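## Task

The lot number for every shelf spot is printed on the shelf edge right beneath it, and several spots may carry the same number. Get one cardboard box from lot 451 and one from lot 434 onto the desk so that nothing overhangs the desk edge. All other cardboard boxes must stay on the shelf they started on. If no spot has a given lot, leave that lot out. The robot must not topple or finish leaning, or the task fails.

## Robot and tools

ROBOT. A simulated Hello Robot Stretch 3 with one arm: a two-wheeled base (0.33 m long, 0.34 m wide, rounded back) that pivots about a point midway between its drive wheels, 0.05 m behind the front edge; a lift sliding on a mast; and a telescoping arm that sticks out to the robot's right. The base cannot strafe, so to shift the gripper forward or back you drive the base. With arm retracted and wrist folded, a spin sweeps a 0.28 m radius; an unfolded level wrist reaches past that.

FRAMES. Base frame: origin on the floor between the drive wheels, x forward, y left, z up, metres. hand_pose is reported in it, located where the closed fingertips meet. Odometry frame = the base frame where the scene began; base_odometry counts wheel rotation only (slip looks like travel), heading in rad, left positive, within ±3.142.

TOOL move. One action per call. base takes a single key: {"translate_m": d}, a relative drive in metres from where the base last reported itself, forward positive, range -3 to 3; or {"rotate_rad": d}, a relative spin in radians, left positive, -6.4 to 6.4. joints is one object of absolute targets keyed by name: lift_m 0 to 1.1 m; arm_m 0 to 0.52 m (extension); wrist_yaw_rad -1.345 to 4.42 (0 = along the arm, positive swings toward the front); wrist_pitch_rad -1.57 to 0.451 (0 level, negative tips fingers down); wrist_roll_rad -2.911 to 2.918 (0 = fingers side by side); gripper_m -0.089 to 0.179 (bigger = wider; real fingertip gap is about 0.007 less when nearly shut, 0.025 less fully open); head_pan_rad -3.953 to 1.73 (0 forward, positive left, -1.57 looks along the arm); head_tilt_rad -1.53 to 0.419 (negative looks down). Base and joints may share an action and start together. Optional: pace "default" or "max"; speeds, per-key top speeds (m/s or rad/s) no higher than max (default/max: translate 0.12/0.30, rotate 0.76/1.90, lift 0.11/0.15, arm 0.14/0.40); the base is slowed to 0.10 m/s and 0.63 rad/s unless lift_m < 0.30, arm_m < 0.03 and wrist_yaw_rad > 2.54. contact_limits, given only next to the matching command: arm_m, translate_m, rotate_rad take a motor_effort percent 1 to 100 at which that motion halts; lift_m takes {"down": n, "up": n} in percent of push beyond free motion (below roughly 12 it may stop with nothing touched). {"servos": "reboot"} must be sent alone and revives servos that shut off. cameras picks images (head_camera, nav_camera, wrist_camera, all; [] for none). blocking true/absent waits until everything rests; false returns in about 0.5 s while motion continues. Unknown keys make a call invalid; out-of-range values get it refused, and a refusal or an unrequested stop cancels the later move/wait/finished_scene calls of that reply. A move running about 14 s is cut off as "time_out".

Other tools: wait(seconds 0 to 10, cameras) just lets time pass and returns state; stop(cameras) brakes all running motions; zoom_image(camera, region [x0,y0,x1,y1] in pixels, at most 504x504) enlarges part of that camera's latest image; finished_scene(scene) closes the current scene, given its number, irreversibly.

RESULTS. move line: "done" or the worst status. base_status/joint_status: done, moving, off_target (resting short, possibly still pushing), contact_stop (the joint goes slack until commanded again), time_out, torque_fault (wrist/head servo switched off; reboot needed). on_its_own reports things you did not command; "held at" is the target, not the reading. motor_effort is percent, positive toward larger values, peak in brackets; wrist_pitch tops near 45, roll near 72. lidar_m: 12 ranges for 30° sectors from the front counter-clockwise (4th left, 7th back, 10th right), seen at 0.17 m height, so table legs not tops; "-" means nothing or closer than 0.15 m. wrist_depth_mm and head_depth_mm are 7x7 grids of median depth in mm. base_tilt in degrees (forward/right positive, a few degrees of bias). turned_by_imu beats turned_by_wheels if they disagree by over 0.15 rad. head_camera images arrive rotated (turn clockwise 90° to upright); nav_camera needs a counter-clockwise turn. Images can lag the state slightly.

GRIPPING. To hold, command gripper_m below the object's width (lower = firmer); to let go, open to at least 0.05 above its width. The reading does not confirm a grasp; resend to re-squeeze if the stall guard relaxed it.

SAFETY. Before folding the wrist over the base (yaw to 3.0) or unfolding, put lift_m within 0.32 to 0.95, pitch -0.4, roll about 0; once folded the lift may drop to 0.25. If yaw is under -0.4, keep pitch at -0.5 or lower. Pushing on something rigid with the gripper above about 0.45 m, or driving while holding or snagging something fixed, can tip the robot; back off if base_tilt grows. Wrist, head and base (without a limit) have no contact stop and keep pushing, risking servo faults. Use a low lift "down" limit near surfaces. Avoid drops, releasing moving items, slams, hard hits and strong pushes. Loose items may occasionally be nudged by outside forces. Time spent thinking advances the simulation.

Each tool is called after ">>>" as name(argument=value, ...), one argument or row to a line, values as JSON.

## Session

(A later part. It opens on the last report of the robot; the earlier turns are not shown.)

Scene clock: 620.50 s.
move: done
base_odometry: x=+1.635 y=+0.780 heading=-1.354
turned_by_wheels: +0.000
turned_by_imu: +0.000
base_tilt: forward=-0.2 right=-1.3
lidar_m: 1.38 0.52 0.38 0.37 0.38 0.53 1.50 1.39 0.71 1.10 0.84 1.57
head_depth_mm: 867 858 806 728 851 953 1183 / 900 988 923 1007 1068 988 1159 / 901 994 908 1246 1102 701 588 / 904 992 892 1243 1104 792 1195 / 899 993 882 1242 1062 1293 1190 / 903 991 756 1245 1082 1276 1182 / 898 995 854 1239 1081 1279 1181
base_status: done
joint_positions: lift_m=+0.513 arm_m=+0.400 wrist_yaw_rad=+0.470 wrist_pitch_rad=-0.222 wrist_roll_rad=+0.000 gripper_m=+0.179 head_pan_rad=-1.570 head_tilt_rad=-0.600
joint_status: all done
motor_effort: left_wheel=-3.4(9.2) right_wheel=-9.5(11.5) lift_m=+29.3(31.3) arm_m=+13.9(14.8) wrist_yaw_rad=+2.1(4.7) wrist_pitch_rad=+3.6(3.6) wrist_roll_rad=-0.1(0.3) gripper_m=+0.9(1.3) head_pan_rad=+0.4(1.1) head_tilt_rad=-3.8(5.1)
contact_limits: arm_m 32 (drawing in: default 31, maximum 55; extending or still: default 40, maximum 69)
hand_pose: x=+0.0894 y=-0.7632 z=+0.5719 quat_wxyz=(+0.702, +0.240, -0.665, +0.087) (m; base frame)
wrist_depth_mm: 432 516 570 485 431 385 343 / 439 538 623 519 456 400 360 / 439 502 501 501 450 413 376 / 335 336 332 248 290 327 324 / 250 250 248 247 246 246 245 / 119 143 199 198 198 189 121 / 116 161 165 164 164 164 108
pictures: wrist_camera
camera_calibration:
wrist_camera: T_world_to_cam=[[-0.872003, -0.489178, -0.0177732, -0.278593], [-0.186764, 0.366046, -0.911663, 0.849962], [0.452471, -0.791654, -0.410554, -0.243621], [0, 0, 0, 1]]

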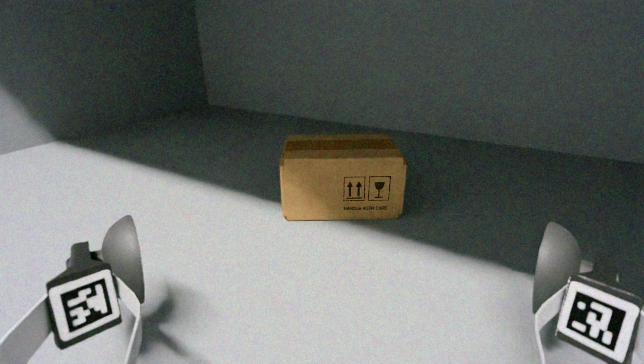

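>>> move(
  base={"translate_m": 0.051},
  joints={"arm_m": 0.506},
  contact_limits={"arm_m": 32},
  cameras=["wrist_camera"],
)

Scene clock: 633.67 s.
move: done
base_odometry: x=+1.646 y=+0.730 heading=-1.354
turned_by_wheels: +0.000
turned_by_imu: +0.000
base_tilt: forward=-0.4 right=-1.2
lidar_m: 1.38 0.52 0.38 0.37 0.38 0.53 1.50 1.44 0.73 1.10 0.81 1.57
head_depth_mm: 899 965 869 845 936 970 1157 / 899 990 922 1172 1121 1119 1186 / 899 984 907 1232 1075 708 580 / 900 993 893 1235 898 1291 1190 / 902 993 774 1246 1057 1287 1183 / 903 992 868 1243 1081 1284 1178 / 904 996 853 1250 1079 1268 1175
base_status: done
joint_positions: lift_m=+0.513 arm_m=+0.506 wrist_yaw_rad=+0.470 wrist_pitch_rad=-0.222 wrist_roll_rad=+0.000 gripper_m=+0.179 head_pan_rad=-1.570 head_tilt_rad=-0.600
joint_status: all done
motor_effort: left_wheel=+4.1(9.9) right_wheel=+6.8(9.8) lift_m=+25.4(27.3) arm_m=+13.4(14.9) wrist_yaw_rad=+1.8(3.5) wrist_pitch_rad=+3.5(3.7) wrist_roll_rad=+0.1(0.3) gripper_m=+0.7(1.1) head_pan_rad=+0.2(0.9) head_tilt_rad=-3.4(4.4)
contact_limits: arm_m 32 (drawing in: default 31, maximum 55; extending or still: default 40, maximum 69)
hand_pose: x=+0.0894 y=-0.8691 z=+0.5719 quat_wxyz=(+0.702, +0.240, -0.665, +0.087) (m; base frame)
wrist_depth_mm: 385 463 442 376 332 294 265 / 398 479 471 399 350 310 276 / 407 459 472 413 369 321 289 / 334 333 333 328 328 320 296 / 251 248 236 147 162 245 244 / 119 143 142 138 142 189 121 / 116 161 154 150 151 164 108
pictures: wrist_camera
camera_calibration:
wrist_camera: T_world_to_cam=[[-0.871911, -0.489342, -0.0177717, -0.330551], [-0.18682, 0.365987, -0.911675, 0.888731], [0.452625, -0.791579, -0.410527, -0.327502], [0, 0, 0, 1]]

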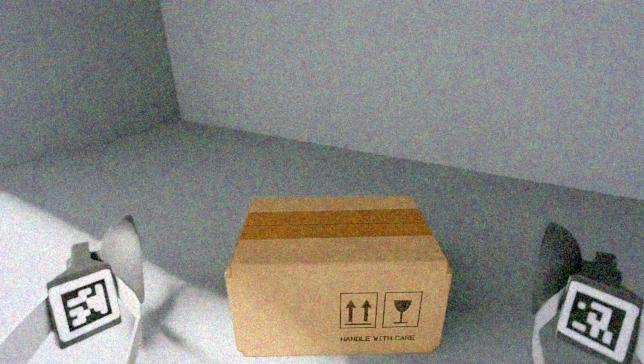

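>>> move(
  joints={"gripper_m": 0.045},
  cameras=[],
)

>>> move(
  joints={"lift_m": 0.565},
  cameras=["wrist_camera"],
)

Scene clock: 641.80 s.
move: done
base_odometry: x=+1.646 y=+0.730 heading=-1.354
turned_by_wheels: +0.000
turned_by_imu: +0.000
base_tilt: forward=-0.3 right=-1.1
lidar_m: 1.38 0.52 0.38 0.37 0.38 0.53 1.50 1.43 0.73 1.10 0.81 1.57
head_depth_mm: 898 965 875 845 937 967 1160 / 903 990 920 1171 1124 1116 1177 / 900 993 903 1237 1070 709 580 / 904 992 893 1242 898 1302 1197 / 901 992 775 1242 1047 1294 1193 / 902 990 867 1236 1082 1280 1184 / 901 991 854 1250 1078 1279 1174
joint_positions: lift_m=+0.513 arm_m=+0.506 wrist_yaw_rad=+0.471 wrist_pitch_rad=-0.221 wrist_roll_rad=+0.000 gripper_m=+0.046 head_pan_rad=-1.570 head_tilt_rad=-0.600
joint_status: all done
motor_effort: left_wheel=+4.4(4.7) right_wheel=+6.5(7.1) lift_m=+22.9(23.7) arm_m=+12.6(14.0) wrist_yaw_rad=+0.5(3.3) wrist_pitch_rad=+3.6(3.6) wrist_roll_rad=-0.4(0.4) gripper_m=-16.7(88.9) head_pan_rad=-1.2(1.2) head_tilt_rad=-3.1(3.9)
contact_limits: arm_m 32 (drawing in: default 31, maximum 55; extending or still: default 40, maximum 69)
hand_pose: x=+0.0896 y=-0.8690 z=+0.5720 quat_wxyz=(+0.702, +0.240, -0.665, +0.088) (m; base frame)
wrist_depth_mm: 385 468 442 379 332 294 264 / 393 480 475 400 350 310 275 / 407 459 471 418 369 324 286 / 337 335 334 329 326 322 296 / 250 251 155 154 151 247 244 / 200 185 134 140 138 126 195 / 172 155 153 152 152 119 164
pictures: none

Scene clock: 643.10 s.
move: done
base_odometry: x=+1.646 y=+0.730 heading=-1.354
turned_by_wheels: +0.000
turned_by_imu: +0.000
base_tilt: forward=-0.3 right=-1.3
lidar_m: 1.38 0.52 0.38 0.37 0.38 0.53 1.50 1.44 0.73 1.10 0.81 1.57
head_depth_mm: 899 964 873 847 931 971 1154 / 899 991 920 1179 1118 1108 1162 / 898 990 909 1246 817 649 1155 / 895 989 895 1237 826 1293 1188 / 904 991 775 1240 1023 1293 1181 / 900 990 862 1238 1084 1281 1174 / 904 991 856 1249 1079 1273 1181
joint_positions: lift_m=+0.565 arm_m=+0.506 wrist_yaw_rad=+0.471 wrist_pitch_rad=-0.224 wrist_roll_rad=+0.000 gripper_m=+0.046 head_pan_rad=-1.570 head_tilt_rad=-0.600
joint_status: all done
motor_effort: left_wheel=+3.8(4.4) right_wheel=+5.8(7.6) lift_m=+30.7(34.8) arm_m=+11.7(13.2) wrist_yaw_rad=+0.2(2.1) wrist_pitch_rad=+3.9(4.1) wrist_roll_rad=+0.0(0.3) gripper_m=-16.8(17.6) head_pan_rad=-0.6(1.5) head_tilt_rad=-2.6(3.4)
contact_limits: arm_m 32 (drawing in: default 31, maximum 55; extending or still: default 40, maximum 69)
hand_pose: x=+0.0895 y=-0.8689 z=+0.6233 quat_wxyz=(+0.702, +0.241, -0.664, +0.087) (m; base frame)
wrist_depth_mm: 387 466 441 378 333 293 265 / 394 478 474 401 349 310 275 / 407 493 507 428 367 321 289 / 409 460 461 435 382 343 301 / 346 344 157 156 151 340 307 / 276 265 133 140 138 126 271 / 238 215 151 150 150 122 225
pictures: wrist_camera
camera_calibration:
wrist_camera: T_world_to_cam=[[-0.871409, -0.490231, -0.0178696, -0.330127], [-0.188191, 0.367714, -0.910698, 0.936546], [0.453023, -0.790228, -0.412687, -0.303747], [0, 0, 0, 1]]

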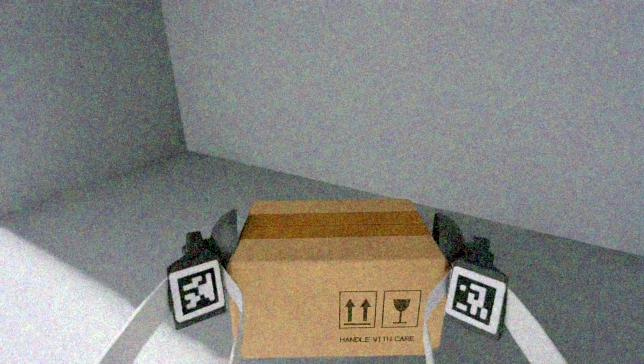

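>>> move(
  joints={"arm_m": 0.0},
  speeds={"arm_m": 0.2},
  cameras=["wrist_camera"],
)

>>> move(
  joints={"wrist_yaw_rad": 2.6, "lift_m": 0.45, "head_pan_rad": 0.0, "head_tilt_rad": -0.6},
  cameras=["wrist_camera", "head_camera", "nav_camera"],
)

Scene clock: 689.53 s.
move: done
base_odometry: x=+1.646 y=+0.730 heading=-1.354
turned_by_wheels: +0.000
turned_by_imu: +0.000
base_tilt: forward=-0.4 right=-1.1
lidar_m: 1.38 0.52 0.38 0.37 0.38 0.53 1.50 1.44 0.73 1.10 0.81 1.57
head_depth_mm: 902 967 871 847 936 968 1150 / 898 986 918 1175 1120 1118 1183 / 902 993 910 1244 1109 1304 1198 / 899 991 899 1241 1098 1296 1189 / 901 990 775 1242 1093 1291 1161 / 902 993 867 1241 1085 1280 1166 / 907 990 856 1247 1083 1277 1175
joint_positions: lift_m=+0.565 arm_m=+0.001 wrist_yaw_rad=+0.471 wrist_pitch_rad=-0.224 wrist_roll_rad=+0.000 gripper_m=+0.046 head_pan_rad=-1.570 head_tilt_rad=-0.600
joint_status: all done
motor_effort: left_wheel=+4.2(4.5) right_wheel=+6.5(7.2) lift_m=+25.0(28.8) arm_m=-12.3(14.7) wrist_yaw_rad=+1.2(2.7) wrist_pitch_rad=+4.1(4.2) wrist_roll_rad=-0.1(0.3) gripper_m=-17.2(17.6) head_pan_rad=-1.4(2.1) head_tilt_rad=-1.9(3.0)
hand_pose: x=+0.0895 y=-0.3634 z=+0.6232 quat_wxyz=(+0.702, +0.241, -0.664, +0.087) (m; base frame)
wrist_depth_mm: - - 616 882 824 717 651 / - - 628 935 873 760 679 / - - 627 691 685 677 680 / - - 670 527 488 460 455 / - - 154 156 152 415 370 / - 124 133 140 138 126 827 / 929 858 151 150 150 119 796
pictures: wrist_camera
camera_calibration:
wrist_camera: T_world_to_cam=[[-0.871413, -0.490225, -0.0178866, -0.0823396], [-0.188362, 0.36805, -0.910527, 0.750619], [0.452946, -0.790076, -0.413063, 0.0959376], [0, 0, 0, 1]]

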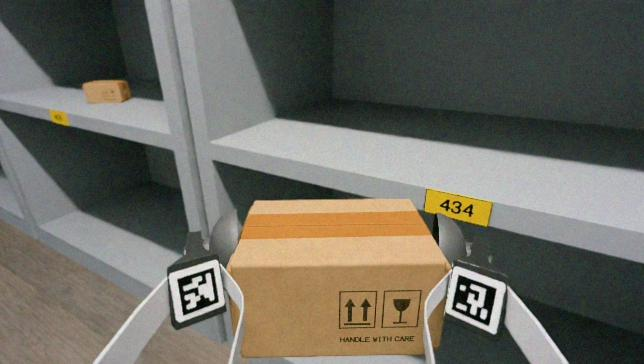

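Scene clock: 691.73 s.
move: done
base_odometry: x=+1.646 y=+0.730 heading=-1.354
turned_by_wheels: +0.000
turned_by_imu: +0.000
base_tilt: forward=-0.3 right=-1.2
lidar_m: 1.38 0.52 0.38 0.37 0.38 0.53 1.50 1.44 0.73 1.10 0.81 1.57
head_depth_mm: 2002 2131 2313 2107 1782 1528 1259 / 2036 2226 2496 2541 1919 1517 1257 / 2045 2249 2510 2562 1906 1501 1257 / 2034 2248 2513 2532 1866 1506 1245 / 2039 2243 2479 2424 1861 1485 1241 / 1499 1542 1610 1675 1692 1458 1235 / 1021 1038 1071 1095 1131 1168 1157
joint_positions: lift_m=+0.450 arm_m=+0.001 wrist_yaw_rad=+2.597 wrist_pitch_rad=-0.225 wrist_roll_rad=+0.000 gripper_m=+0.046 head_pan_rad=+0.008 head_tilt_rad=-0.600
joint_status: all done
measured_speeds: translate_m=+0.000 rotate_rad=+0.000 lift_m=+0.000 arm_m=+0.000 wrist_yaw_rad=+0.000 wrist_pitch_rad=+0.000 wrist_roll_rad=+0.000 head_pan_rad=-0.024 head_tilt_rad=+0.000
motor_effort: left_wheel=+4.1(4.4) right_wheel=+6.3(7.5) lift_m=+27.3(27.3) arm_m=-10.3(12.7) wrist_yaw_rad=+2.1(6.1) wrist_pitch_rad=+4.1(4.2) wrist_roll_rad=-0.1(0.3) gripper_m=-17.2(17.5) head_pan_rad=-2.8(5.6) head_tilt_rad=-1.3(5.3)
hand_pose: x=+0.1054 y=+0.0635 z=+0.5082 quat_wxyz=(+0.266, +0.698, -0.112, +0.656) (m; base frame)
wrist_depth_mm: 322 353 394 441 509 602 731 / 335 369 412 467 538 648 816 / 348 385 431 501 584 694 898 / 369 402 463 523 625 788 - / 384 425 157 156 155 854 - / 402 125 133 139 138 126 916 / 421 490 152 150 150 123 747
pictures: head_camera (sideways), nav_camera (sideways), wrist_camera
camera_calibration:
head_camera: T_world_to_cam=[[-0.519805, -0.0506864, -0.85278, 1.12817], [0.0133916, 0.997632, -0.0674587, 0.0873483], [0.85418, -0.0464855, -0.517896, 0.624365], [0, 0, 0, 1]]
nav_camera: T_world_to_cam=[[0.542577, 0.021637, 0.839727, -1.05284], [0.0262168, -0.999617, 0.0088173, 0.0385396], [0.839597, 0.0172309, -0.542937, 0.654691], [0, 0, 0, 1]]
wrist_camera: T_world_to_cam=[[0.875761, -0.482414, -0.0178972, -0.0458903], [-0.213728, -0.35422, -0.910411, 0.540183], [0.432855, 0.801128, -0.413317, 0.279719], [0, 0, 0, 1]]

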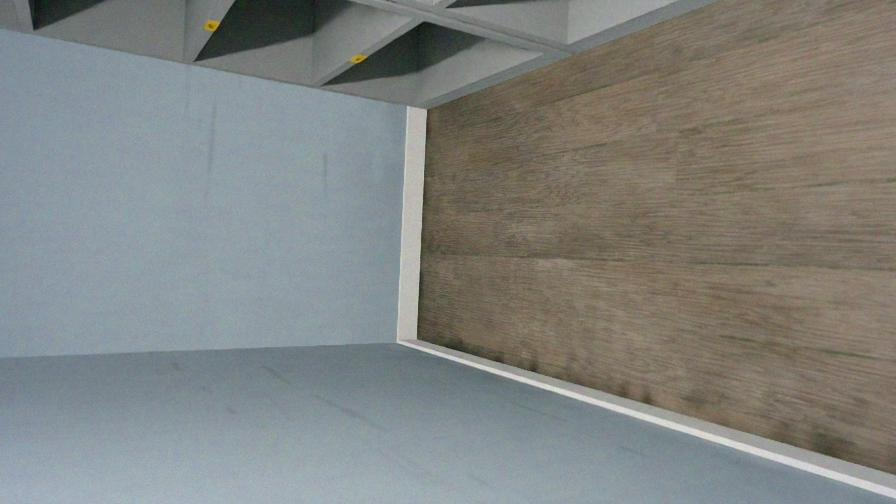

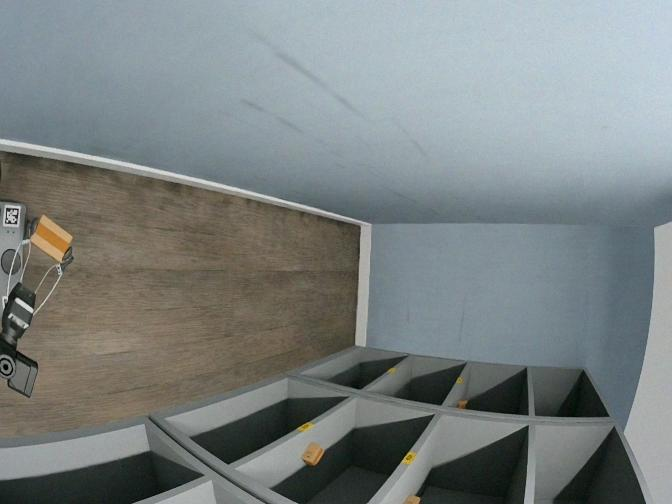

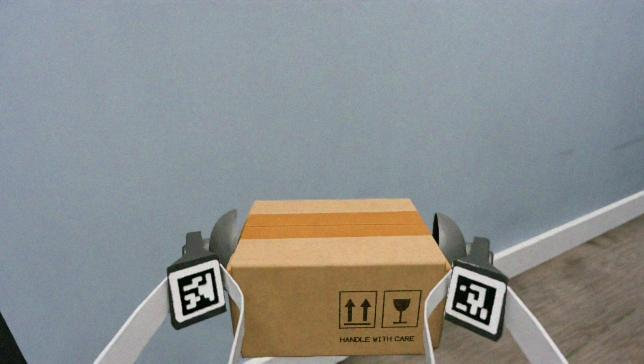

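>>> move(
  joints={"lift_m": 0.285},
  cameras=[],
)

>>> move(
  base={"translate_m": -1.85},
  speeds={"translate_m": 0.25},
  cameras=["wrist_camera", "nav_camera"],
)

Scene clock: 719.80 s.
move: done
base_odometry: x=+1.646 y=+0.730 heading=-1.354
turned_by_wheels: +0.000
turned_by_imu: +0.000
base_tilt: forward=-0.3 right=-1.2
lidar_m: 1.38 0.52 0.38 0.37 0.38 0.53 1.50 1.44 0.73 1.09 0.81 1.57
head_depth_mm: 2006 2142 2324 1780 1777 1526 1272 / 2019 2227 2479 2552 1890 1522 1258 / 2028 2245 2494 2546 1896 1504 1261 / 2048 2234 2487 2561 1869 1492 1242 / 2034 2250 2475 2471 1865 1494 1240 / 1572 1628 1680 1733 1725 1480 1235 / 1049 1071 1093 1126 1151 1190 1174
joint_positions: lift_m=+0.285 arm_m=+0.001 wrist_yaw_rad=+2.597 wrist_pitch_rad=-0.225 wrist_roll_rad=+0.000 gripper_m=+0.046 head_pan_rad=+0.000 head_tilt_rad=-0.600
joint_status: all done
motor_effort: left_wheel=+4.2(4.5) right_wheel=+6.4(7.5) lift_m=+23.7(29.2) arm_m=-6.0(8.3) wrist_yaw_rad=+1.6(3.3) wrist_pitch_rad=+4.1(4.3) wrist_roll_rad=+0.0(0.3) gripper_m=-17.2(17.5) head_pan_rad=-3.3(3.6) head_tilt_rad=-1.5(1.6)
hand_pose: x=+0.1053 y=+0.0635 z=+0.3431 quat_wxyz=(+0.266, +0.698, -0.112, +0.656) (m; base frame)
wrist_depth_mm: 322 351 392 446 506 598 718 / 333 369 409 470 543 648 810 / 349 386 433 499 588 704 875 / 365 405 463 530 630 768 966 / 384 424 157 156 155 783 810 / 407 125 133 140 139 126 652 / 419 479 152 150 150 122 534
pictures: none

Scene clock: 729.57 s.
move: done
base_odometry: x=+1.248 y=+2.537 heading=-1.354
turned_by_wheels: +0.000
turned_by_imu: -0.002
base_tilt: forward=-0.4 right=-1.2
lidar_m: 1.45 0.54 0.40 0.38 0.40 0.52 0.50 0.52 0.72 2.00 0.82 1.53
head_depth_mm: 2009 2118 2278 1779 1762 1519 1270 / 2934 3046 3020 2513 1893 1516 1252 / 3611 4000 3935 2578 1893 1505 1245 / 3641 - 3850 2506 1877 1495 1246 / 3275 3497 3247 2502 1872 1487 1245 / 1655 1700 1756 1817 1732 1477 1237 / 1111 1130 1151 1182 1214 1240 1178
base_status: done
joint_positions: lift_m=+0.285 arm_m=+0.001 wrist_yaw_rad=+2.597 wrist_pitch_rad=-0.225 wrist_roll_rad=+0.000 gripper_m=+0.046 head_pan_rad=+0.000 head_tilt_rad=-0.600
motor_effort: left_wheel=-7.2(10.8) right_wheel=-5.9(15.8) lift_m=+29.6(31.9) arm_m=+2.5(6.2) wrist_yaw_rad=+2.0(4.1) wrist_pitch_rad=+4.0(4.3) wrist_roll_rad=+0.0(0.4) gripper_m=-16.9(17.5) head_pan_rad=-3.3(3.8) head_tilt_rad=+0.0(1.6)
hand_pose: x=+0.1053 y=+0.0635 z=+0.3431 quat_wxyz=(+0.266, +0.698, -0.112, +0.656) (m; base frame)
wrist_depth_mm: 333 365 411 460 527 628 744 / 347 386 433 486 565 692 826 / 365 401 453 520 611 743 943 / 380 424 476 543 646 800 966 / 400 445 154 157 152 800 813 / 416 125 133 139 138 126 654 / 425 495 151 150 150 122 548
pictures: nav_camera (sideways), wrist_camera
camera_calibration:
nav_camera: T_world_to_cam=[[0.542741, 0.0170229, 0.839727, -1.05284], [0.0177163, -0.999804, 0.00881731, 0.0385915], [0.839713, 0.0100914, -0.542937, 0.654691], [0, 0, 0, 1]]
wrist_camera: T_world_to_cam=[[0.875785, -0.48237, -0.0179083, -0.0488316], [-0.213835, -0.35444, -0.9103, 0.389888], [0.432754, 0.801057, -0.413561, 0.211614], [0, 0, 0, 1]]

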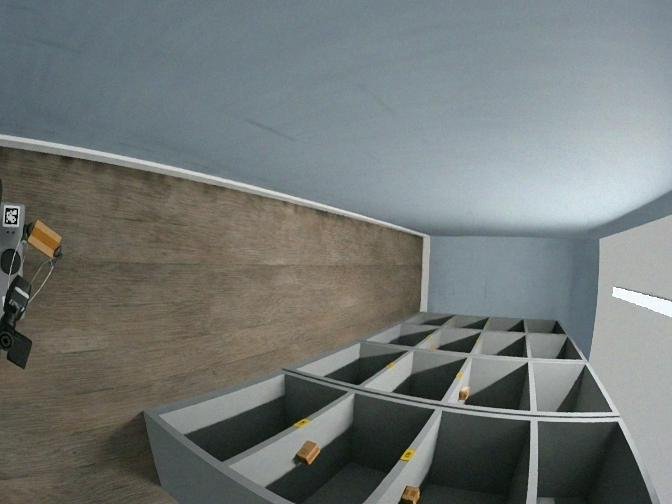

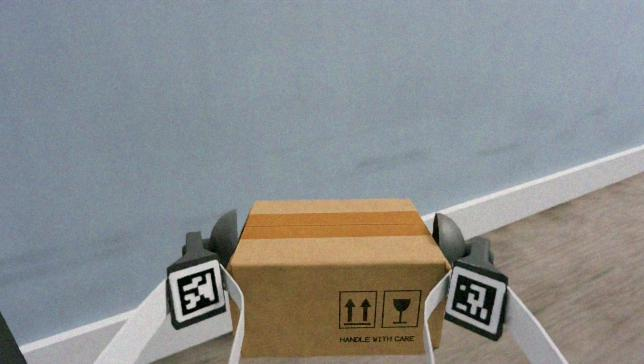

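>>> move(
  base={"rotate_rad": 1.591},
  cameras=[],
)

>>> move(
  base={"translate_m": -1.67},
  speeds={"translate_m": 0.25},
  cameras=[],
)

>>> move(
  base={"rotate_rad": -1.868},
  cameras=["nav_camera", "wrist_camera", "head_camera"],
)

Scene clock: 743.90 s.
move: done
base_odometry: x=+1.248 y=+2.537 heading=+0.236
turned_by_wheels: +1.591
turned_by_imu: +1.565
base_tilt: forward=-0.4 right=-1.2
lidar_m: 0.38 0.40 0.52 0.50 0.52 0.72 2.07 0.82 1.53 1.42 0.54 0.40
head_depth_mm: 290 311 346 389 445 519 623 / 290 311 345 389 445 520 623 / 290 311 346 389 446 521 626 / 291 311 346 390 447 522 625 / 291 312 346 391 447 522 626 / 288 313 347 391 448 523 627 / 288 313 348 391 448 523 626
base_status: done
joint_positions: lift_m=+0.285 arm_m=+0.001 wrist_yaw_rad=+2.597 wrist_pitch_rad=-0.225 wrist_roll_rad=+0.000 gripper_m=+0.046 head_pan_rad=+0.000 head_tilt_rad=-0.600
motor_effort: left_wheel=-8.7(13.3) right_wheel=+9.2(12.4) lift_m=+27.6(29.1) arm_m=-0.9(6.1) wrist_yaw_rad=+3.2(3.7) wrist_pitch_rad=+4.1(4.3) wrist_roll_rad=-0.2(0.3) gripper_m=-16.7(17.3) head_pan_rad=-2.7(3.4) head_tilt_rad=+1.7(1.9)
hand_pose: x=+0.1053 y=+0.0635 z=+0.3431 quat_wxyz=(+0.266, +0.698, -0.112, +0.656) (m; base frame)
wrist_depth_mm: 419 467 498 590 482 362 291 / 438 481 - 625 496 376 296 / 461 489 - - 522 389 308 / 475 - - 668 531 399 313 / 499 - 154 156 151 396 323 / 527 124 133 140 138 126 335 / 524 509 151 150 150 123 340
pictures: none

Scene clock: 752.93 s.
move: done
base_odometry: x=-0.375 y=+2.146 heading=+0.236
turned_by_wheels: +0.000
turned_by_imu: -0.002
base_tilt: forward=-0.2 right=-1.3
lidar_m: 1.93 0.73 0.54 0.52 0.54 0.74 1.72 1.54 2.01 2.16 0.81 0.77
head_depth_mm: 1703 1878 2097 2306 1787 1333 1240 / 1703 1885 2115 2321 1887 1519 1261 / 1708 1881 2070 2329 1890 1500 1252 / 1717 1891 2100 2281 1877 1500 1238 / 1717 1886 2097 2285 1859 1490 1234 / 1721 1907 2074 2248 1860 1484 1235 / 1478 1511 1524 1574 1614 1441 1228
base_status: done
joint_positions: lift_m=+0.285 arm_m=+0.001 wrist_yaw_rad=+2.597 wrist_pitch_rad=-0.225 wrist_roll_rad=+0.000 gripper_m=+0.046 head_pan_rad=+0.000 head_tilt_rad=-0.600
motor_effort: left_wheel=-3.9(13.7) right_wheel=-7.5(11.4) lift_m=+24.3(28.0) arm_m=-11.8(13.5) wrist_yaw_rad=+2.3(3.7) wrist_pitch_rad=+4.1(4.3) wrist_roll_rad=-0.2(0.4) gripper_m=-16.6(17.6) head_pan_rad=-3.1(3.5) head_tilt_rad=+2.4(2.9)
hand_pose: x=+0.1053 y=+0.0635 z=+0.3431 quat_wxyz=(+0.266, +0.698, -0.112, +0.656) (m; base frame)
wrist_depth_mm: 434 481 - - - - - / 452 487 - - - - - / 477 - - - - - - / 493 - - - 873 991 - / - - 154 157 155 820 816 / 548 124 133 140 138 126 651 / 546 515 151 150 150 122 534
pictures: none

Scene clock: 756.67 s.
move: done
base_odometry: x=-0.375 y=+2.146 heading=-1.631
turned_by_wheels: -1.868
turned_by_imu: -1.838
base_tilt: forward=-0.4 right=-1.3
lidar_m: 2.52 1.18 0.77 1.00 1.06 0.60 0.52 0.52 0.60 1.04 1.72 1.55
head_depth_mm: 2607 2710 1905 2467 1929 1526 1264 / 3180 3295 2603 2454 1925 1506 1262 / 3804 - 3635 2522 1874 1517 1246 / 3736 - 3854 2523 1868 1495 1243 / 3723 3919 3789 2485 1873 1495 1247 / 3436 3770 3747 2486 1843 1485 1224 / 3469 3783 3696 2454 1858 1476 1232
base_status: done
joint_positions: lift_m=+0.285 arm_m=+0.001 wrist_yaw_rad=+2.597 wrist_pitch_rad=-0.225 wrist_roll_rad=+0.000 gripper_m=+0.046 head_pan_rad=+0.000 head_tilt_rad=-0.600
motor_effort: left_wheel=+8.3(12.3) right_wheel=-9.9(13.2) lift_m=+25.0(25.2) arm_m=-13.2(13.8) wrist_yaw_rad=+2.1(3.7) wrist_pitch_rad=+4.2(4.3) wrist_roll_rad=-0.3(0.3) gripper_m=-16.9(17.5) head_pan_rad=-2.0(3.1) head_tilt_rad=+3.2(3.4)
hand_pose: x=+0.1053 y=+0.0635 z=+0.3431 quat_wxyz=(+0.266, +0.698, -0.112, +0.656) (m; base frame)
wrist_depth_mm: - - - 836 - - - / - - - 902 - - - / - - - 952 - - - / - - - 996 - - - / 829 816 154 156 155 812 811 / 667 125 132 140 138 126 647 / 570 518 152 150 150 122 542
pictures: head_camera (sideways), nav_camera (sideways), wrist_camera
camera_calibration:
head_camera: T_world_to_cam=[[-0.520217, -0.0462649, -0.85278, 1.12818], [0.0218736, 0.997482, -0.0674587, 0.0872965], [0.853754, -0.0537466, -0.517896, 0.624368], [0, 0, 0, 1]]
nav_camera: T_world_to_cam=[[0.542741, 0.0170229, 0.839727, -1.05284], [0.0177165, -0.999804, 0.00881731, 0.0385915], [0.839713, 0.0100915, -0.542937, 0.654691], [0, 0, 0, 1]]
wrist_camera: T_world_to_cam=[[0.875785, -0.48237, -0.0179084, -0.0488322], [-0.213835, -0.35444, -0.9103, 0.389887], [0.432754, 0.801057, -0.413561, 0.211615], [0, 0, 0, 1]]

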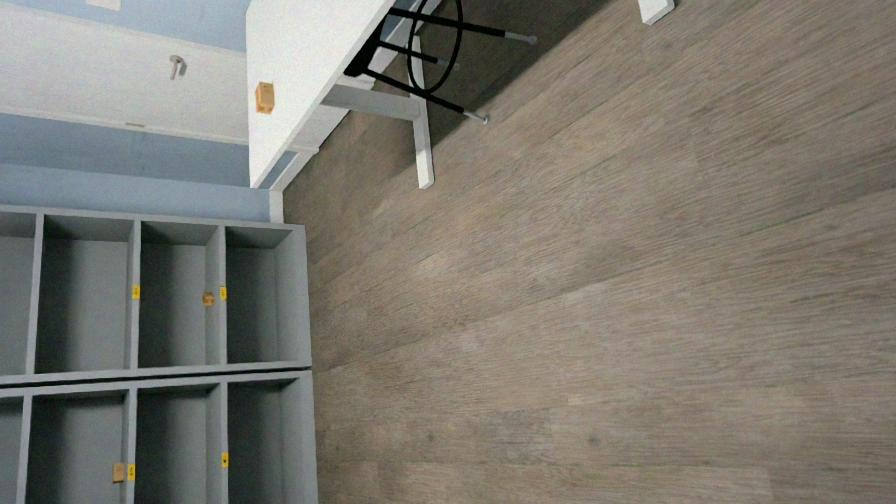

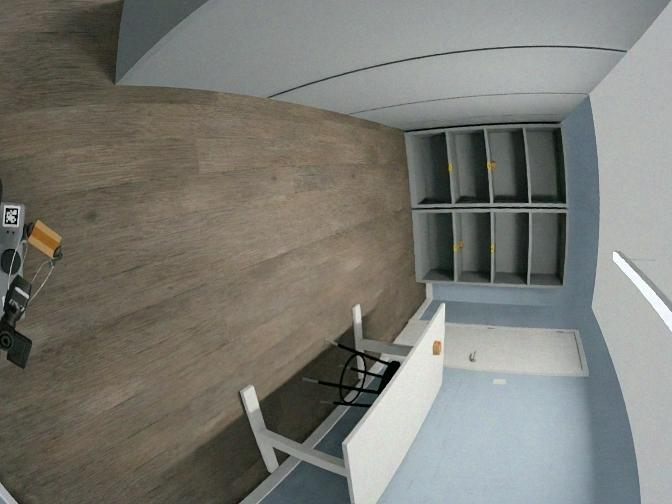

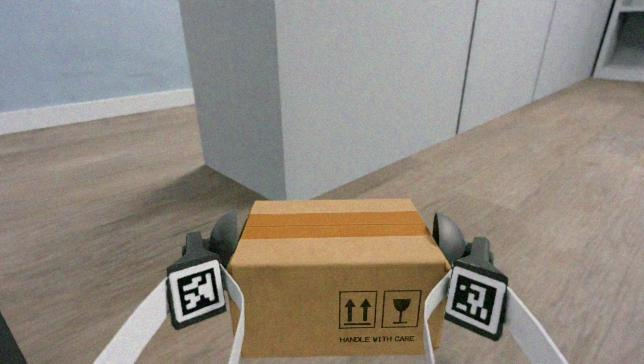

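>>> move(
  base={"translate_m": 1.7},
  joints={"head_pan_rad": -1.57, "head_tilt_rad": -0.5},
  speeds={"translate_m": 0.25},
  cameras=[],
)

>>> move(
  joints={"lift_m": 0.85},
  pace="max",
  cameras=["head_camera"],
)

>>> move(
  joints={"wrist_yaw_rad": 0.0},
  cameras=["head_camera", "wrist_camera"],
)

Scene clock: 794.77 s.
move: done
base_odometry: x=-0.478 y=+0.449 heading=-1.631
turned_by_wheels: +0.000
turned_by_imu: +0.001
base_tilt: forward=-0.3 right=-1.2
lidar_m: 2.30 2.08 1.19 1.03 1.02 1.18 2.15 2.15 1.07 0.77 0.61 0.96
head_depth_mm: 1200 1300 1444 1401 966 794 1312 / 1159 1258 1390 1388 961 785 1348 / 1127 1221 1341 1374 955 756 1328 / 1099 1185 1297 1349 946 726 1294 / 1064 1146 1262 1320 938 722 1251 / 1043 1117 1213 1279 929 718 1248 / 1011 1090 1179 1243 919 714 914
base_status: done
joint_positions: lift_m=+0.285 arm_m=+0.001 wrist_yaw_rad=+2.597 wrist_pitch_rad=-0.225 wrist_roll_rad=+0.000 gripper_m=+0.046 head_pan_rad=-1.570 head_tilt_rad=-0.500
joint_status: all done
motor_effort: left_wheel=+3.5(11.6) right_wheel=+8.0(11.5) lift_m=+27.4(27.9) arm_m=-10.9(12.9) wrist_yaw_rad=+2.1(3.6) wrist_pitch_rad=+4.1(4.3) wrist_roll_rad=-0.2(0.3) gripper_m=-16.9(17.5) head_pan_rad=+3.0(4.6) head_tilt_rad=-4.0(7.9)
hand_pose: x=+0.1053 y=+0.0635 z=+0.3431 quat_wxyz=(+0.266, +0.698, -0.112, +0.656) (m; base frame)
wrist_depth_mm: 860 983 - - - - - / 870 - - - - - - / 891 - - - - - - / 927 - - - - - - / 827 829 154 157 155 819 814 / 663 125 133 140 138 126 646 / 571 515 151 150 150 122 539
pictures: none

Scene clock: 799.33 s.
move: done
base_odometry: x=-0.478 y=+0.449 heading=-1.631
turned_by_wheels: +0.000
turned_by_imu: +0.000
base_tilt: forward=-0.4 right=-1.2
lidar_m: 2.29 2.08 1.19 1.02 1.03 1.18 2.15 2.15 1.07 0.77 0.61 0.96
head_depth_mm: 1198 1313 1441 1395 967 798 1308 / 1161 1263 1392 1393 962 785 1341 / 1123 1222 1343 1366 953 755 1334 / 1097 1183 1300 1355 943 725 1327 / 1071 1148 1257 1325 938 721 1285 / 1041 1114 1223 1282 931 720 1250 / 1016 1089 1179 1241 922 713 916
joint_positions: lift_m=+0.850 arm_m=+0.001 wrist_yaw_rad=+2.597 wrist_pitch_rad=-0.226 wrist_roll_rad=+0.000 gripper_m=+0.046 head_pan_rad=-1.570 head_tilt_rad=-0.500
joint_status: all done
motor_effort: left_wheel=+3.7(3.9) right_wheel=+8.1(8.8) lift_m=+29.9(35.7) arm_m=-9.2(11.1) wrist_yaw_rad=+2.1(3.9) wrist_pitch_rad=+4.2(4.4) wrist_roll_rad=+0.0(0.3) gripper_m=-16.9(17.5) head_pan_rad=+3.2(4.1) head_tilt_rad=-4.9(5.4)
hand_pose: x=+0.1053 y=+0.0635 z=+0.9079 quat_wxyz=(+0.266, +0.698, -0.112, +0.656) (m; base frame)
wrist_depth_mm: 856 976 - - - - - / 874 - - - - - - / 896 - - - - - - / 935 - - - - - - / 956 - 154 156 155 - - / - 124 133 140 139 126 - / - - 151 150 150 122 -
pictures: head_camera (sideways)
camera_calibration:
head_camera: T_world_to_cam=[[-0.0466327, 0.432329, -0.900509, 1.18754], [0.997506, -0.0276656, -0.0649377, 0.0780717], [-0.0529876, -0.901291, -0.429961, 0.515479], [0, 0, 0, 1]]

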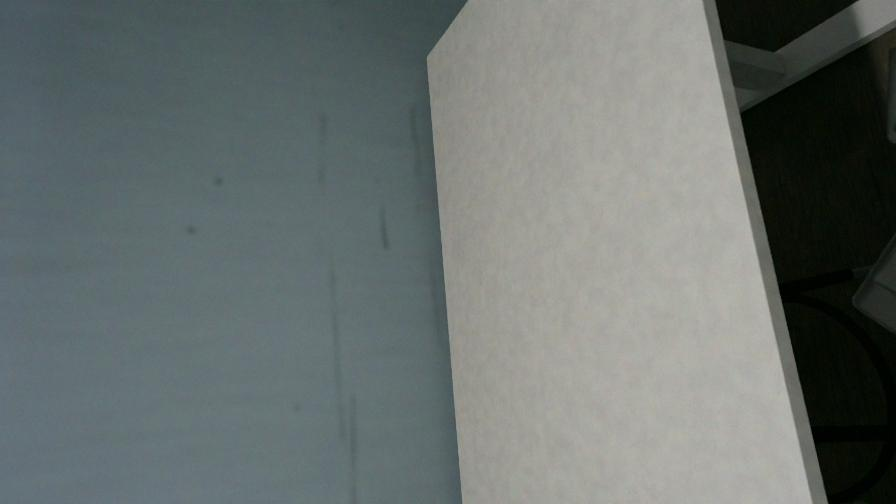

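Scene clock: 801.60 s.
move: done
base_odometry: x=-0.478 y=+0.449 heading=-1.631
turned_by_wheels: +0.000
turned_by_imu: +0.000
base_tilt: forward=-0.5 right=-1.3
lidar_m: 2.30 2.08 1.19 1.03 1.03 1.18 2.16 2.15 1.07 0.77 0.62 0.96
head_depth_mm: 1199 1302 1436 1408 965 796 1312 / 1167 1264 1386 1388 954 783 1329 / 1126 1217 1342 1367 952 495 287 / 1090 1186 1297 1357 945 476 283 / 1067 1153 1259 1321 939 695 1229 / 1032 1119 1214 1273 928 716 1255 / 1008 1088 1182 1237 926 714 917
joint_positions: lift_m=+0.850 arm_m=+0.001 wrist_yaw_rad=+0.003 wrist_pitch_rad=-0.226 wrist_roll_rad=+0.000 gripper_m=+0.046 head_pan_rad=-1.570 head_tilt_rad=-0.500
joint_status: all done
motor_effort: left_wheel=+3.3(3.8) right_wheel=+7.9(8.4) lift_m=+23.9(29.6) arm_m=-9.2(10.5) wrist_yaw_rad=-3.0(7.6) wrist_pitch_rad=+4.2(4.3) wrist_roll_rad=+0.1(0.3) gripper_m=-17.1(17.4) head_pan_rad=+3.5(4.3) head_tilt_rad=-4.2(5.2)
hand_pose: x=-0.0208 y=-0.3899 z=+0.9079 quat_wxyz=(+0.703, +0.081, -0.702, -0.079) (m; base frame)
wrist_depth_mm: - - - - - - - / - - - - - - - / - - - - - - - / - - - - - - - / - - 154 156 149 - - / - 124 133 140 139 123 - / - - 149 150 150 120 -
pictures: head_camera (sideways), wrist_camera
camera_calibration:
head_camera: T_world_to_cam=[[-0.0466326, 0.432329, -0.900509, 1.18754], [0.997506, -0.0276659, -0.0649377, 0.0780717], [-0.0529878, -0.901291, -0.429961, 0.515479], [0, 0, 0, 1]]
wrist_camera: T_world_to_cam=[[-0.998873, -0.0439531, -0.0179384, -0.0149714], [-0.00190034, 0.414585, -0.910009, 1.02037], [0.0474347, -0.908949, -0.414201, 0.188813], [0, 0, 0, 1]]

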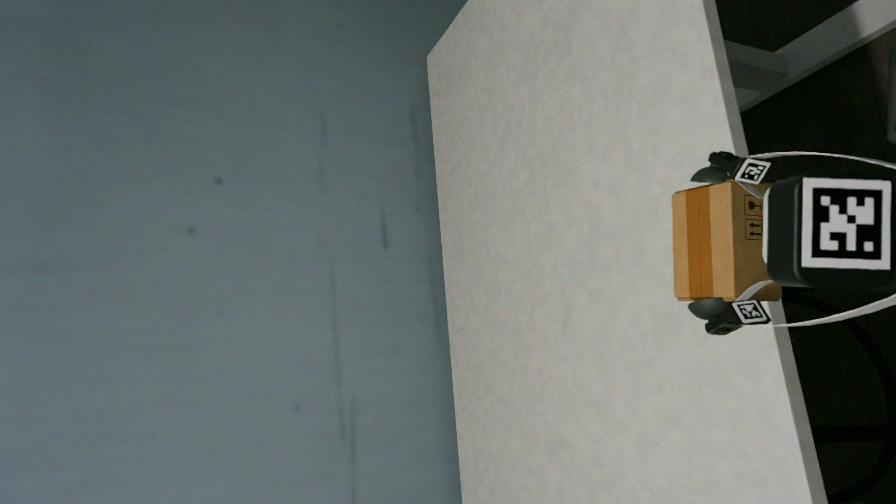

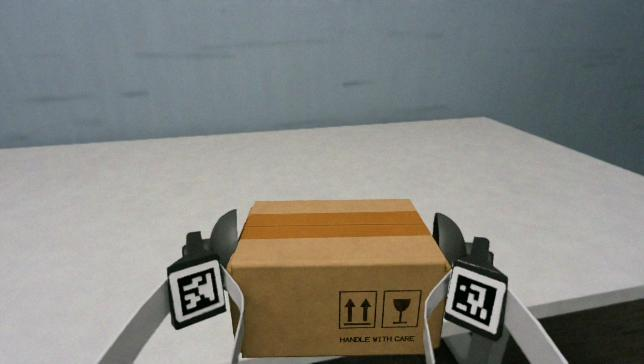

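>>> move(
  joints={"arm_m": 0.31},
  cameras=[],
)

>>> move(
  joints={"lift_m": 0.725},
  cameras=["wrist_camera", "head_camera"],
)

>>> move(
  joints={"lift_m": 0.701},
  speeds={"lift_m": 0.02},
  contact_limits={"lift_m": {"down": 14}},
  cameras=["wrist_camera"],
)

Scene clock: 813.27 s.
move: done
base_odometry: x=-0.478 y=+0.449 heading=-1.631
turned_by_wheels: +0.000
turned_by_imu: +0.000
base_tilt: forward=-0.3 right=-1.1
lidar_m: 2.29 2.08 1.20 1.03 1.03 1.18 2.15 2.16 1.07 0.77 0.62 0.96
head_depth_mm: 1199 1315 1446 1397 966 303 - / 1163 1269 1388 1390 397 320 1334 / 1127 1230 1338 1369 461 752 1334 / 1094 1193 1302 1348 487 725 1299 / 1062 1152 1254 1320 932 722 1257 / 1040 1118 1218 1281 931 717 1241 / 1012 1097 1184 1236 923 711 916
joint_positions: lift_m=+0.850 arm_m=+0.310 wrist_yaw_rad=+0.003 wrist_pitch_rad=-0.226 wrist_roll_rad=+0.000 gripper_m=+0.046 head_pan_rad=-1.570 head_tilt_rad=-0.500
joint_status: all done
motor_effort: left_wheel=+3.2(3.9) right_wheel=+8.3(8.5) lift_m=+25.8(26.5) arm_m=+13.3(15.3) wrist_yaw_rad=-3.2(4.1) wrist_pitch_rad=+4.2(4.4) wrist_roll_rad=-0.2(0.3) gripper_m=-17.1(17.6) head_pan_rad=+3.1(4.1) head_tilt_rad=-4.2(4.9)
hand_pose: x=-0.0208 y=-0.6993 z=+0.9079 quat_wxyz=(+0.703, +0.081, -0.702, -0.079) (m; base frame)
wrist_depth_mm: - - - - - - - / - - - - - - - / - - - - - - - / - - - - - - - / - - 154 156 149 - - / - 124 133 140 139 123 - / - - 149 149 148 110 -
pictures: none

Scene clock: 815.23 s.
move: done
base_odometry: x=-0.478 y=+0.449 heading=-1.631
turned_by_wheels: +0.000
turned_by_imu: +0.000
base_tilt: forward=-0.4 right=-1.3
lidar_m: 2.29 2.08 1.19 1.03 1.03 1.18 2.15 2.15 1.07 0.77 0.62 0.96
head_depth_mm: 1193 1305 1437 1406 968 794 1308 / 1157 1265 1391 1381 956 486 367 / 1122 1229 1335 1367 953 511 1338 / 1092 1183 1296 1355 826 543 1287 / 1063 1149 1256 1318 938 721 1250 / 1033 1121 1211 1283 927 715 1252 / 1010 1085 1175 1244 919 713 915
joint_positions: lift_m=+0.725 arm_m=+0.310 wrist_yaw_rad=+0.003 wrist_pitch_rad=-0.226 wrist_roll_rad=+0.000 gripper_m=+0.046 head_pan_rad=-1.570 head_tilt_rad=-0.500
joint_status: all done
motor_effort: left_wheel=+3.0(3.6) right_wheel=+7.6(8.4) lift_m=+24.6(27.7) arm_m=+12.2(13.8) wrist_yaw_rad=-2.9(4.0) wrist_pitch_rad=+4.4(4.4) wrist_roll_rad=+0.0(0.3) gripper_m=-16.6(17.4) head_pan_rad=+2.9(3.8) head_tilt_rad=-4.0(5.1)
hand_pose: x=-0.0208 y=-0.6993 z=+0.7829 quat_wxyz=(+0.703, +0.081, -0.702, -0.079) (m; base frame)
wrist_depth_mm: - - - - - - - / - - - - - - - / - - - - - - - / - - - - - - - / 280 279 154 157 150 264 275 / 236 227 133 140 138 126 233 / 204 184 151 150 151 122 194
pictures: head_camera (sideways), wrist_camera
camera_calibration:
head_camera: T_world_to_cam=[[-0.0466327, 0.432329, -0.900509, 1.18754], [0.997506, -0.0276656, -0.0649377, 0.0780717], [-0.0529876, -0.901291, -0.429961, 0.515479], [0, 0, 0, 1]]
wrist_camera: T_world_to_cam=[[-0.998873, -0.0439493, -0.0179383, -0.0308121], [-0.00189884, 0.414585, -0.910009, 1.0349], [0.0474312, -0.908949, -0.414201, -0.144211], [0, 0, 0, 1]]

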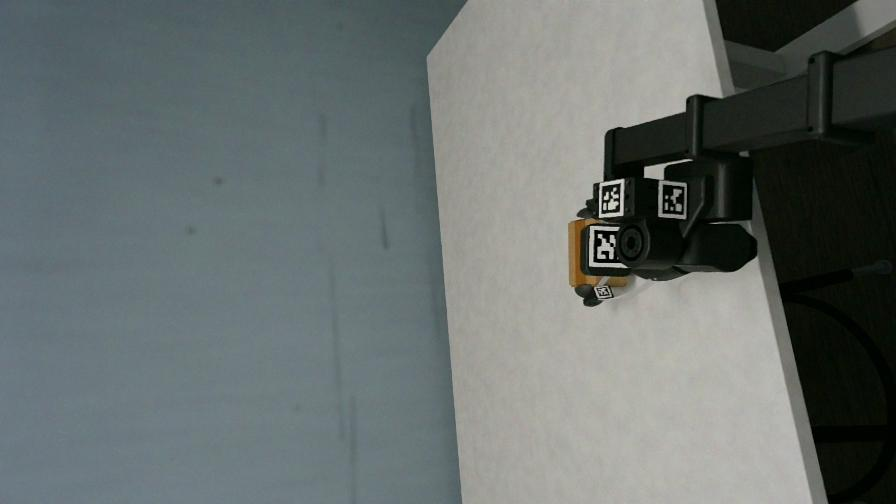

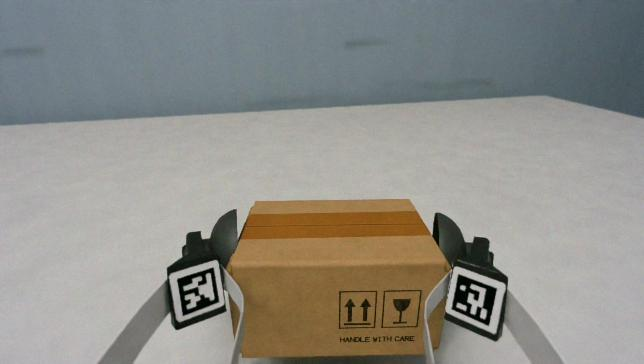

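Scene clock: 816.80 s.
move: done
base_odometry: x=-0.478 y=+0.449 heading=-1.631
turned_by_wheels: +0.000
turned_by_imu: +0.000
base_tilt: forward=-0.4 right=-1.3
lidar_m: 2.29 2.08 1.19 1.03 1.03 1.18 2.15 2.16 1.07 0.77 0.61 0.96
head_depth_mm: 1193 1312 1439 1400 966 797 1319 / 1152 1268 1386 1380 961 734 391 / 1130 1222 1348 1368 954 520 1334 / 1096 1185 1300 1354 939 550 1296 / 1063 1150 1253 1325 938 719 1259 / 1038 1124 1217 1272 933 716 1249 / 1009 1085 1176 1234 924 713 913
joint_positions: lift_m=+0.701 arm_m=+0.310 wrist_yaw_rad=+0.003 wrist_pitch_rad=-0.224 wrist_roll_rad=+0.000 gripper_m=+0.046 head_pan_rad=-1.570 head_tilt_rad=-0.500
joint_status: all done
motor_effort: left_wheel=+3.0(3.8) right_wheel=+8.2(8.4) lift_m=+24.7(26.3) arm_m=+11.4(12.6) wrist_yaw_rad=-3.7(4.2) wrist_pitch_rad=+3.9(4.3) wrist_roll_rad=+0.0(0.3) gripper_m=-16.6(17.2) head_pan_rad=+2.7(3.9) head_tilt_rad=-4.2(4.8)
contact_limits: lift_m down 14 (down: maximum 72; up: maximum 65)
hand_pose: x=-0.0208 y=-0.6995 z=+0.7594 quat_wxyz=(+0.703, +0.080, -0.702, -0.078) (m; base frame)
wrist_depth_mm: - - - - - - - / - - - - - - - / - - - - - - - / - - - - - - - / 253 252 154 155 151 248 247 / 202 193 133 140 139 126 197 / 174 157 156 151 151 122 165
pictures: wrist_camera
camera_calibration:
wrist_camera: T_world_to_cam=[[-0.998873, -0.043984, -0.017862, -0.0313225], [-0.00189441, 0.412892, -0.910778, 1.01293], [0.0474348, -0.909718, -0.412509, -0.155925], [0, 0, 0, 1]]

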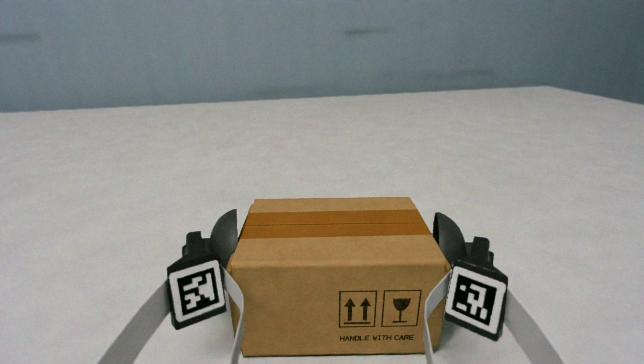

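>>> move(
  joints={"lift_m": 0.697},
  speeds={"lift_m": 0.02},
  contact_limits={"lift_m": {"down": 14}},
  cameras=[],
)

>>> move(
  joints={"gripper_m": 0.179},
  cameras=["wrist_camera"],
)

>>> move(
  joints={"arm_m": 0.0},
  cameras=["wrist_camera", "head_camera", "nav_camera"],
)

Scene clock: 823.97 s.
move: done
base_odometry: x=-0.478 y=+0.449 heading=-1.631
turned_by_wheels: +0.000
turned_by_imu: +0.000
base_tilt: forward=-0.4 right=-1.2
lidar_m: 2.29 2.08 1.19 1.03 1.03 1.19 2.15 2.16 1.07 0.77 0.62 0.96
head_depth_mm: 1196 1308 1439 1399 966 798 1314 / 1154 1262 1399 1379 958 736 396 / 1137 1223 1346 1367 948 524 1326 / 1095 1183 1289 1342 946 549 1301 / 1066 1149 1260 1330 940 720 1247 / 1040 1110 1210 1272 929 716 1252 / 1007 1089 1181 1232 920 715 912
joint_positions: lift_m=+0.697 arm_m=+0.310 wrist_yaw_rad=+0.003 wrist_pitch_rad=-0.214 wrist_roll_rad=+0.000 gripper_m=+0.046 head_pan_rad=-1.570 head_tilt_rad=-0.500
joint_status: all done
motor_effort: left_wheel=+3.3(3.7) right_wheel=+8.0(8.4) lift_m=+25.3(28.9) arm_m=+9.0(10.2) wrist_yaw_rad=-2.6(3.8) wrist_pitch_rad=+2.2(4.1) wrist_roll_rad=-0.1(0.3) gripper_m=-16.9(17.2) head_pan_rad=+3.2(3.8) head_tilt_rad=-4.2(4.6)
contact_limits: lift_m down 14 (down: maximum 72; up: maximum 65)
hand_pose: x=-0.0208 y=-0.7002 z=+0.7577 quat_wxyz=(+0.703, +0.077, -0.703, -0.075) (m; base frame)
wrist_depth_mm: - - - - - - - / - - - - - - - / - - - - - - - / - - - - - - - / 251 251 154 154 151 245 247 / 199 192 133 140 139 126 196 / 172 154 155 152 152 122 163
pictures: none

Scene clock: 825.83 s.
move: done
base_odometry: x=-0.478 y=+0.449 heading=-1.631
turned_by_wheels: +0.000
turned_by_imu: +0.000
base_tilt: forward=-0.4 right=-1.2
lidar_m: 2.29 2.08 1.19 1.03 1.03 1.19 2.15 2.15 1.07 0.77 0.61 0.96
head_depth_mm: 1195 1311 1440 1406 965 796 1321 / 1159 1269 1389 1392 961 736 397 / 1131 1227 1338 1366 953 523 1331 / 1093 1183 1302 1354 945 548 1285 / 1058 1151 1264 1323 939 719 1253 / 1035 1120 1215 1283 934 717 1248 / 1013 1088 1183 1242 926 715 916
joint_positions: lift_m=+0.697 arm_m=+0.310 wrist_yaw_rad=+0.001 wrist_pitch_rad=-0.214 wrist_roll_rad=+0.000 gripper_m=+0.179 head_pan_rad=-1.570 head_tilt_rad=-0.500
joint_status: all done
motor_effort: left_wheel=+3.1(3.8) right_wheel=+7.2(8.7) lift_m=+30.1(31.1) arm_m=+8.8(10.0) wrist_yaw_rad=-2.1(3.5) wrist_pitch_rad=+2.1(2.2) wrist_roll_rad=-0.1(0.3) gripper_m=+0.5(84.2) head_pan_rad=+2.9(3.7) head_tilt_rad=-3.6(4.6)
contact_limits: lift_m down 14 (down: maximum 72; up: maximum 65)
hand_pose: x=-0.0212 y=-0.7002 z=+0.7577 quat_wxyz=(+0.703, +0.076, -0.703, -0.075) (m; base frame)
wrist_depth_mm: - - - - - - - / - - - - - - - / - - - - - - - / - - - - - - - / 250 238 238 154 162 247 244 / 119 142 143 139 142 189 121 / 115 160 154 151 153 158 108
pictures: wrist_camera
camera_calibration:
wrist_camera: T_world_to_cam=[[-0.998938, -0.0426255, -0.0174639, -0.0311099], [-0.00125072, 0.404079, -0.914723, 1.00859], [0.0460473, -0.91373, -0.403703, -0.166787], [0, 0, 0, 1]]

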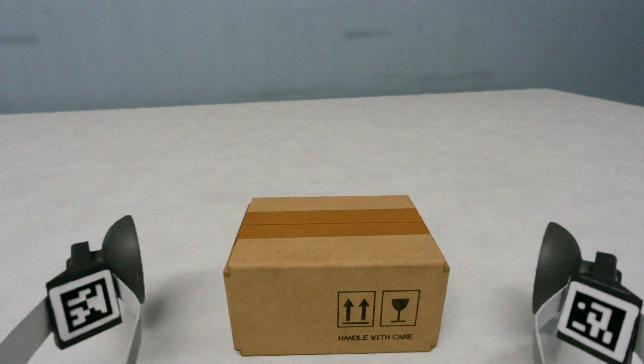

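Scene clock: 829.33 s.
move: done
base_odometry: x=-0.478 y=+0.449 heading=-1.631
turned_by_wheels: +0.000
turned_by_imu: +0.000
base_tilt: forward=-0.1 right=-1.3
lidar_m: 2.30 2.07 1.19 1.03 1.03 1.19 2.15 2.15 1.07 0.77 0.62 0.97
head_depth_mm: 1200 1303 1447 1404 967 797 1319 / 1160 1265 1391 1387 961 781 1338 / 1125 1221 1350 1385 951 754 1343 / 1090 1192 1293 1356 946 726 1300 / 1065 1147 1256 1329 937 718 1257 / 1040 1118 1213 1287 926 718 970 / 1006 1088 1180 1242 922 711 917
joint_positions: lift_m=+0.697 arm_m=+0.001 wrist_yaw_rad=+0.001 wrist_pitch_rad=-0.214 wrist_roll_rad=+0.000 gripper_m=+0.179 head_pan_rad=-1.570 head_tilt_rad=-0.500
joint_status: all done
motor_effort: left_wheel=+3.5(3.7) right_wheel=+7.6(8.5) lift_m=+23.8(31.0) arm_m=-12.8(15.2) wrist_yaw_rad=-0.9(3.1) wrist_pitch_rad=+2.3(2.3) wrist_roll_rad=-0.3(0.4) gripper_m=+0.4(1.4) head_pan_rad=+3.2(3.8) head_tilt_rad=-3.8(4.4)
contact_limits: lift_m down 14 (down: maximum 72; up: maximum 65)
hand_pose: x=-0.0212 y=-0.3908 z=+0.7576 quat_wxyz=(+0.703, +0.076, -0.703, -0.076) (m; base frame)
wrist_depth_mm: - - - - - - - / - - - - - - - / - - - 439 - - - / - - - - - - - / 252 263 276 656 - - - / 118 141 - - - - 121 / 115 - - - - - 108
pictures: head_camera (sideways), nav_camera (sideways), wrist_camera
camera_calibration:
head_camera: T_world_to_cam=[[-0.0466326, 0.432329, -0.900509, 1.18754], [0.997506, -0.0276657, -0.0649377, 0.0780717], [-0.0529877, -0.901291, -0.429961, 0.515479], [0, 0, 0, 1]]
nav_camera: T_world_to_cam=[[0.0174106, -0.45607, 0.889774, -1.11491], [-0.99979, -0.0175898, 0.0105474, 0.0425447], [0.0108406, -0.88977, -0.45628, 0.546995], [0, 0, 0, 1]]
wrist_camera: T_world_to_cam=[[-0.998939, -0.0426178, -0.0174809, -0.0179054], [-0.00125101, 0.404454, -0.914557, 0.883476], [0.0460466, -0.913565, -0.404078, 0.116279], [0, 0, 0, 1]]

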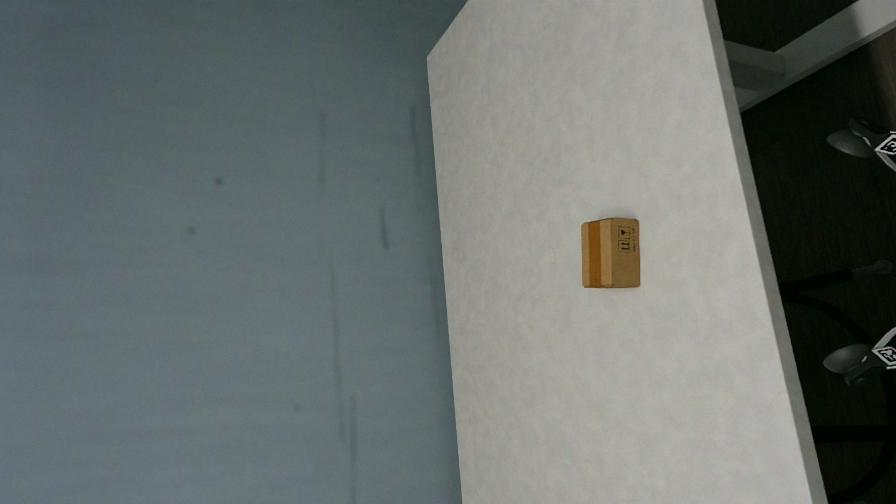

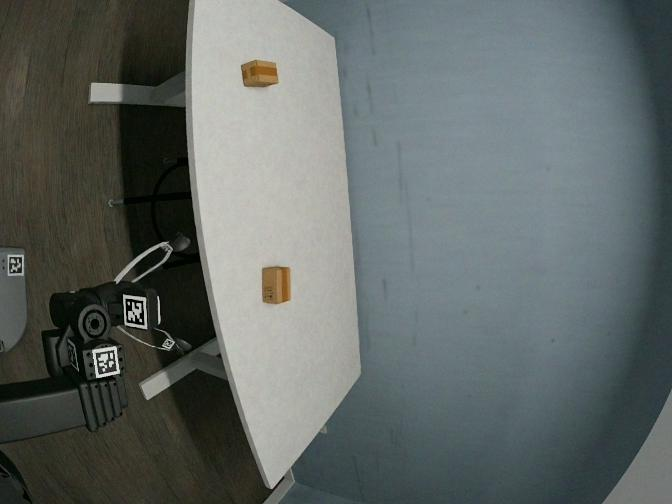

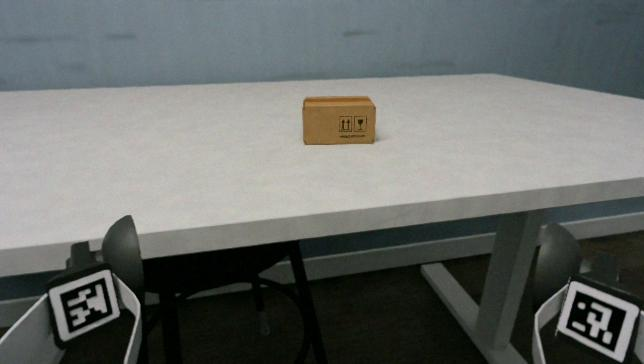

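Both boxes are on the desk.

>>> finished_scene(
  scene=2,
)

The scene is finished: the task was done.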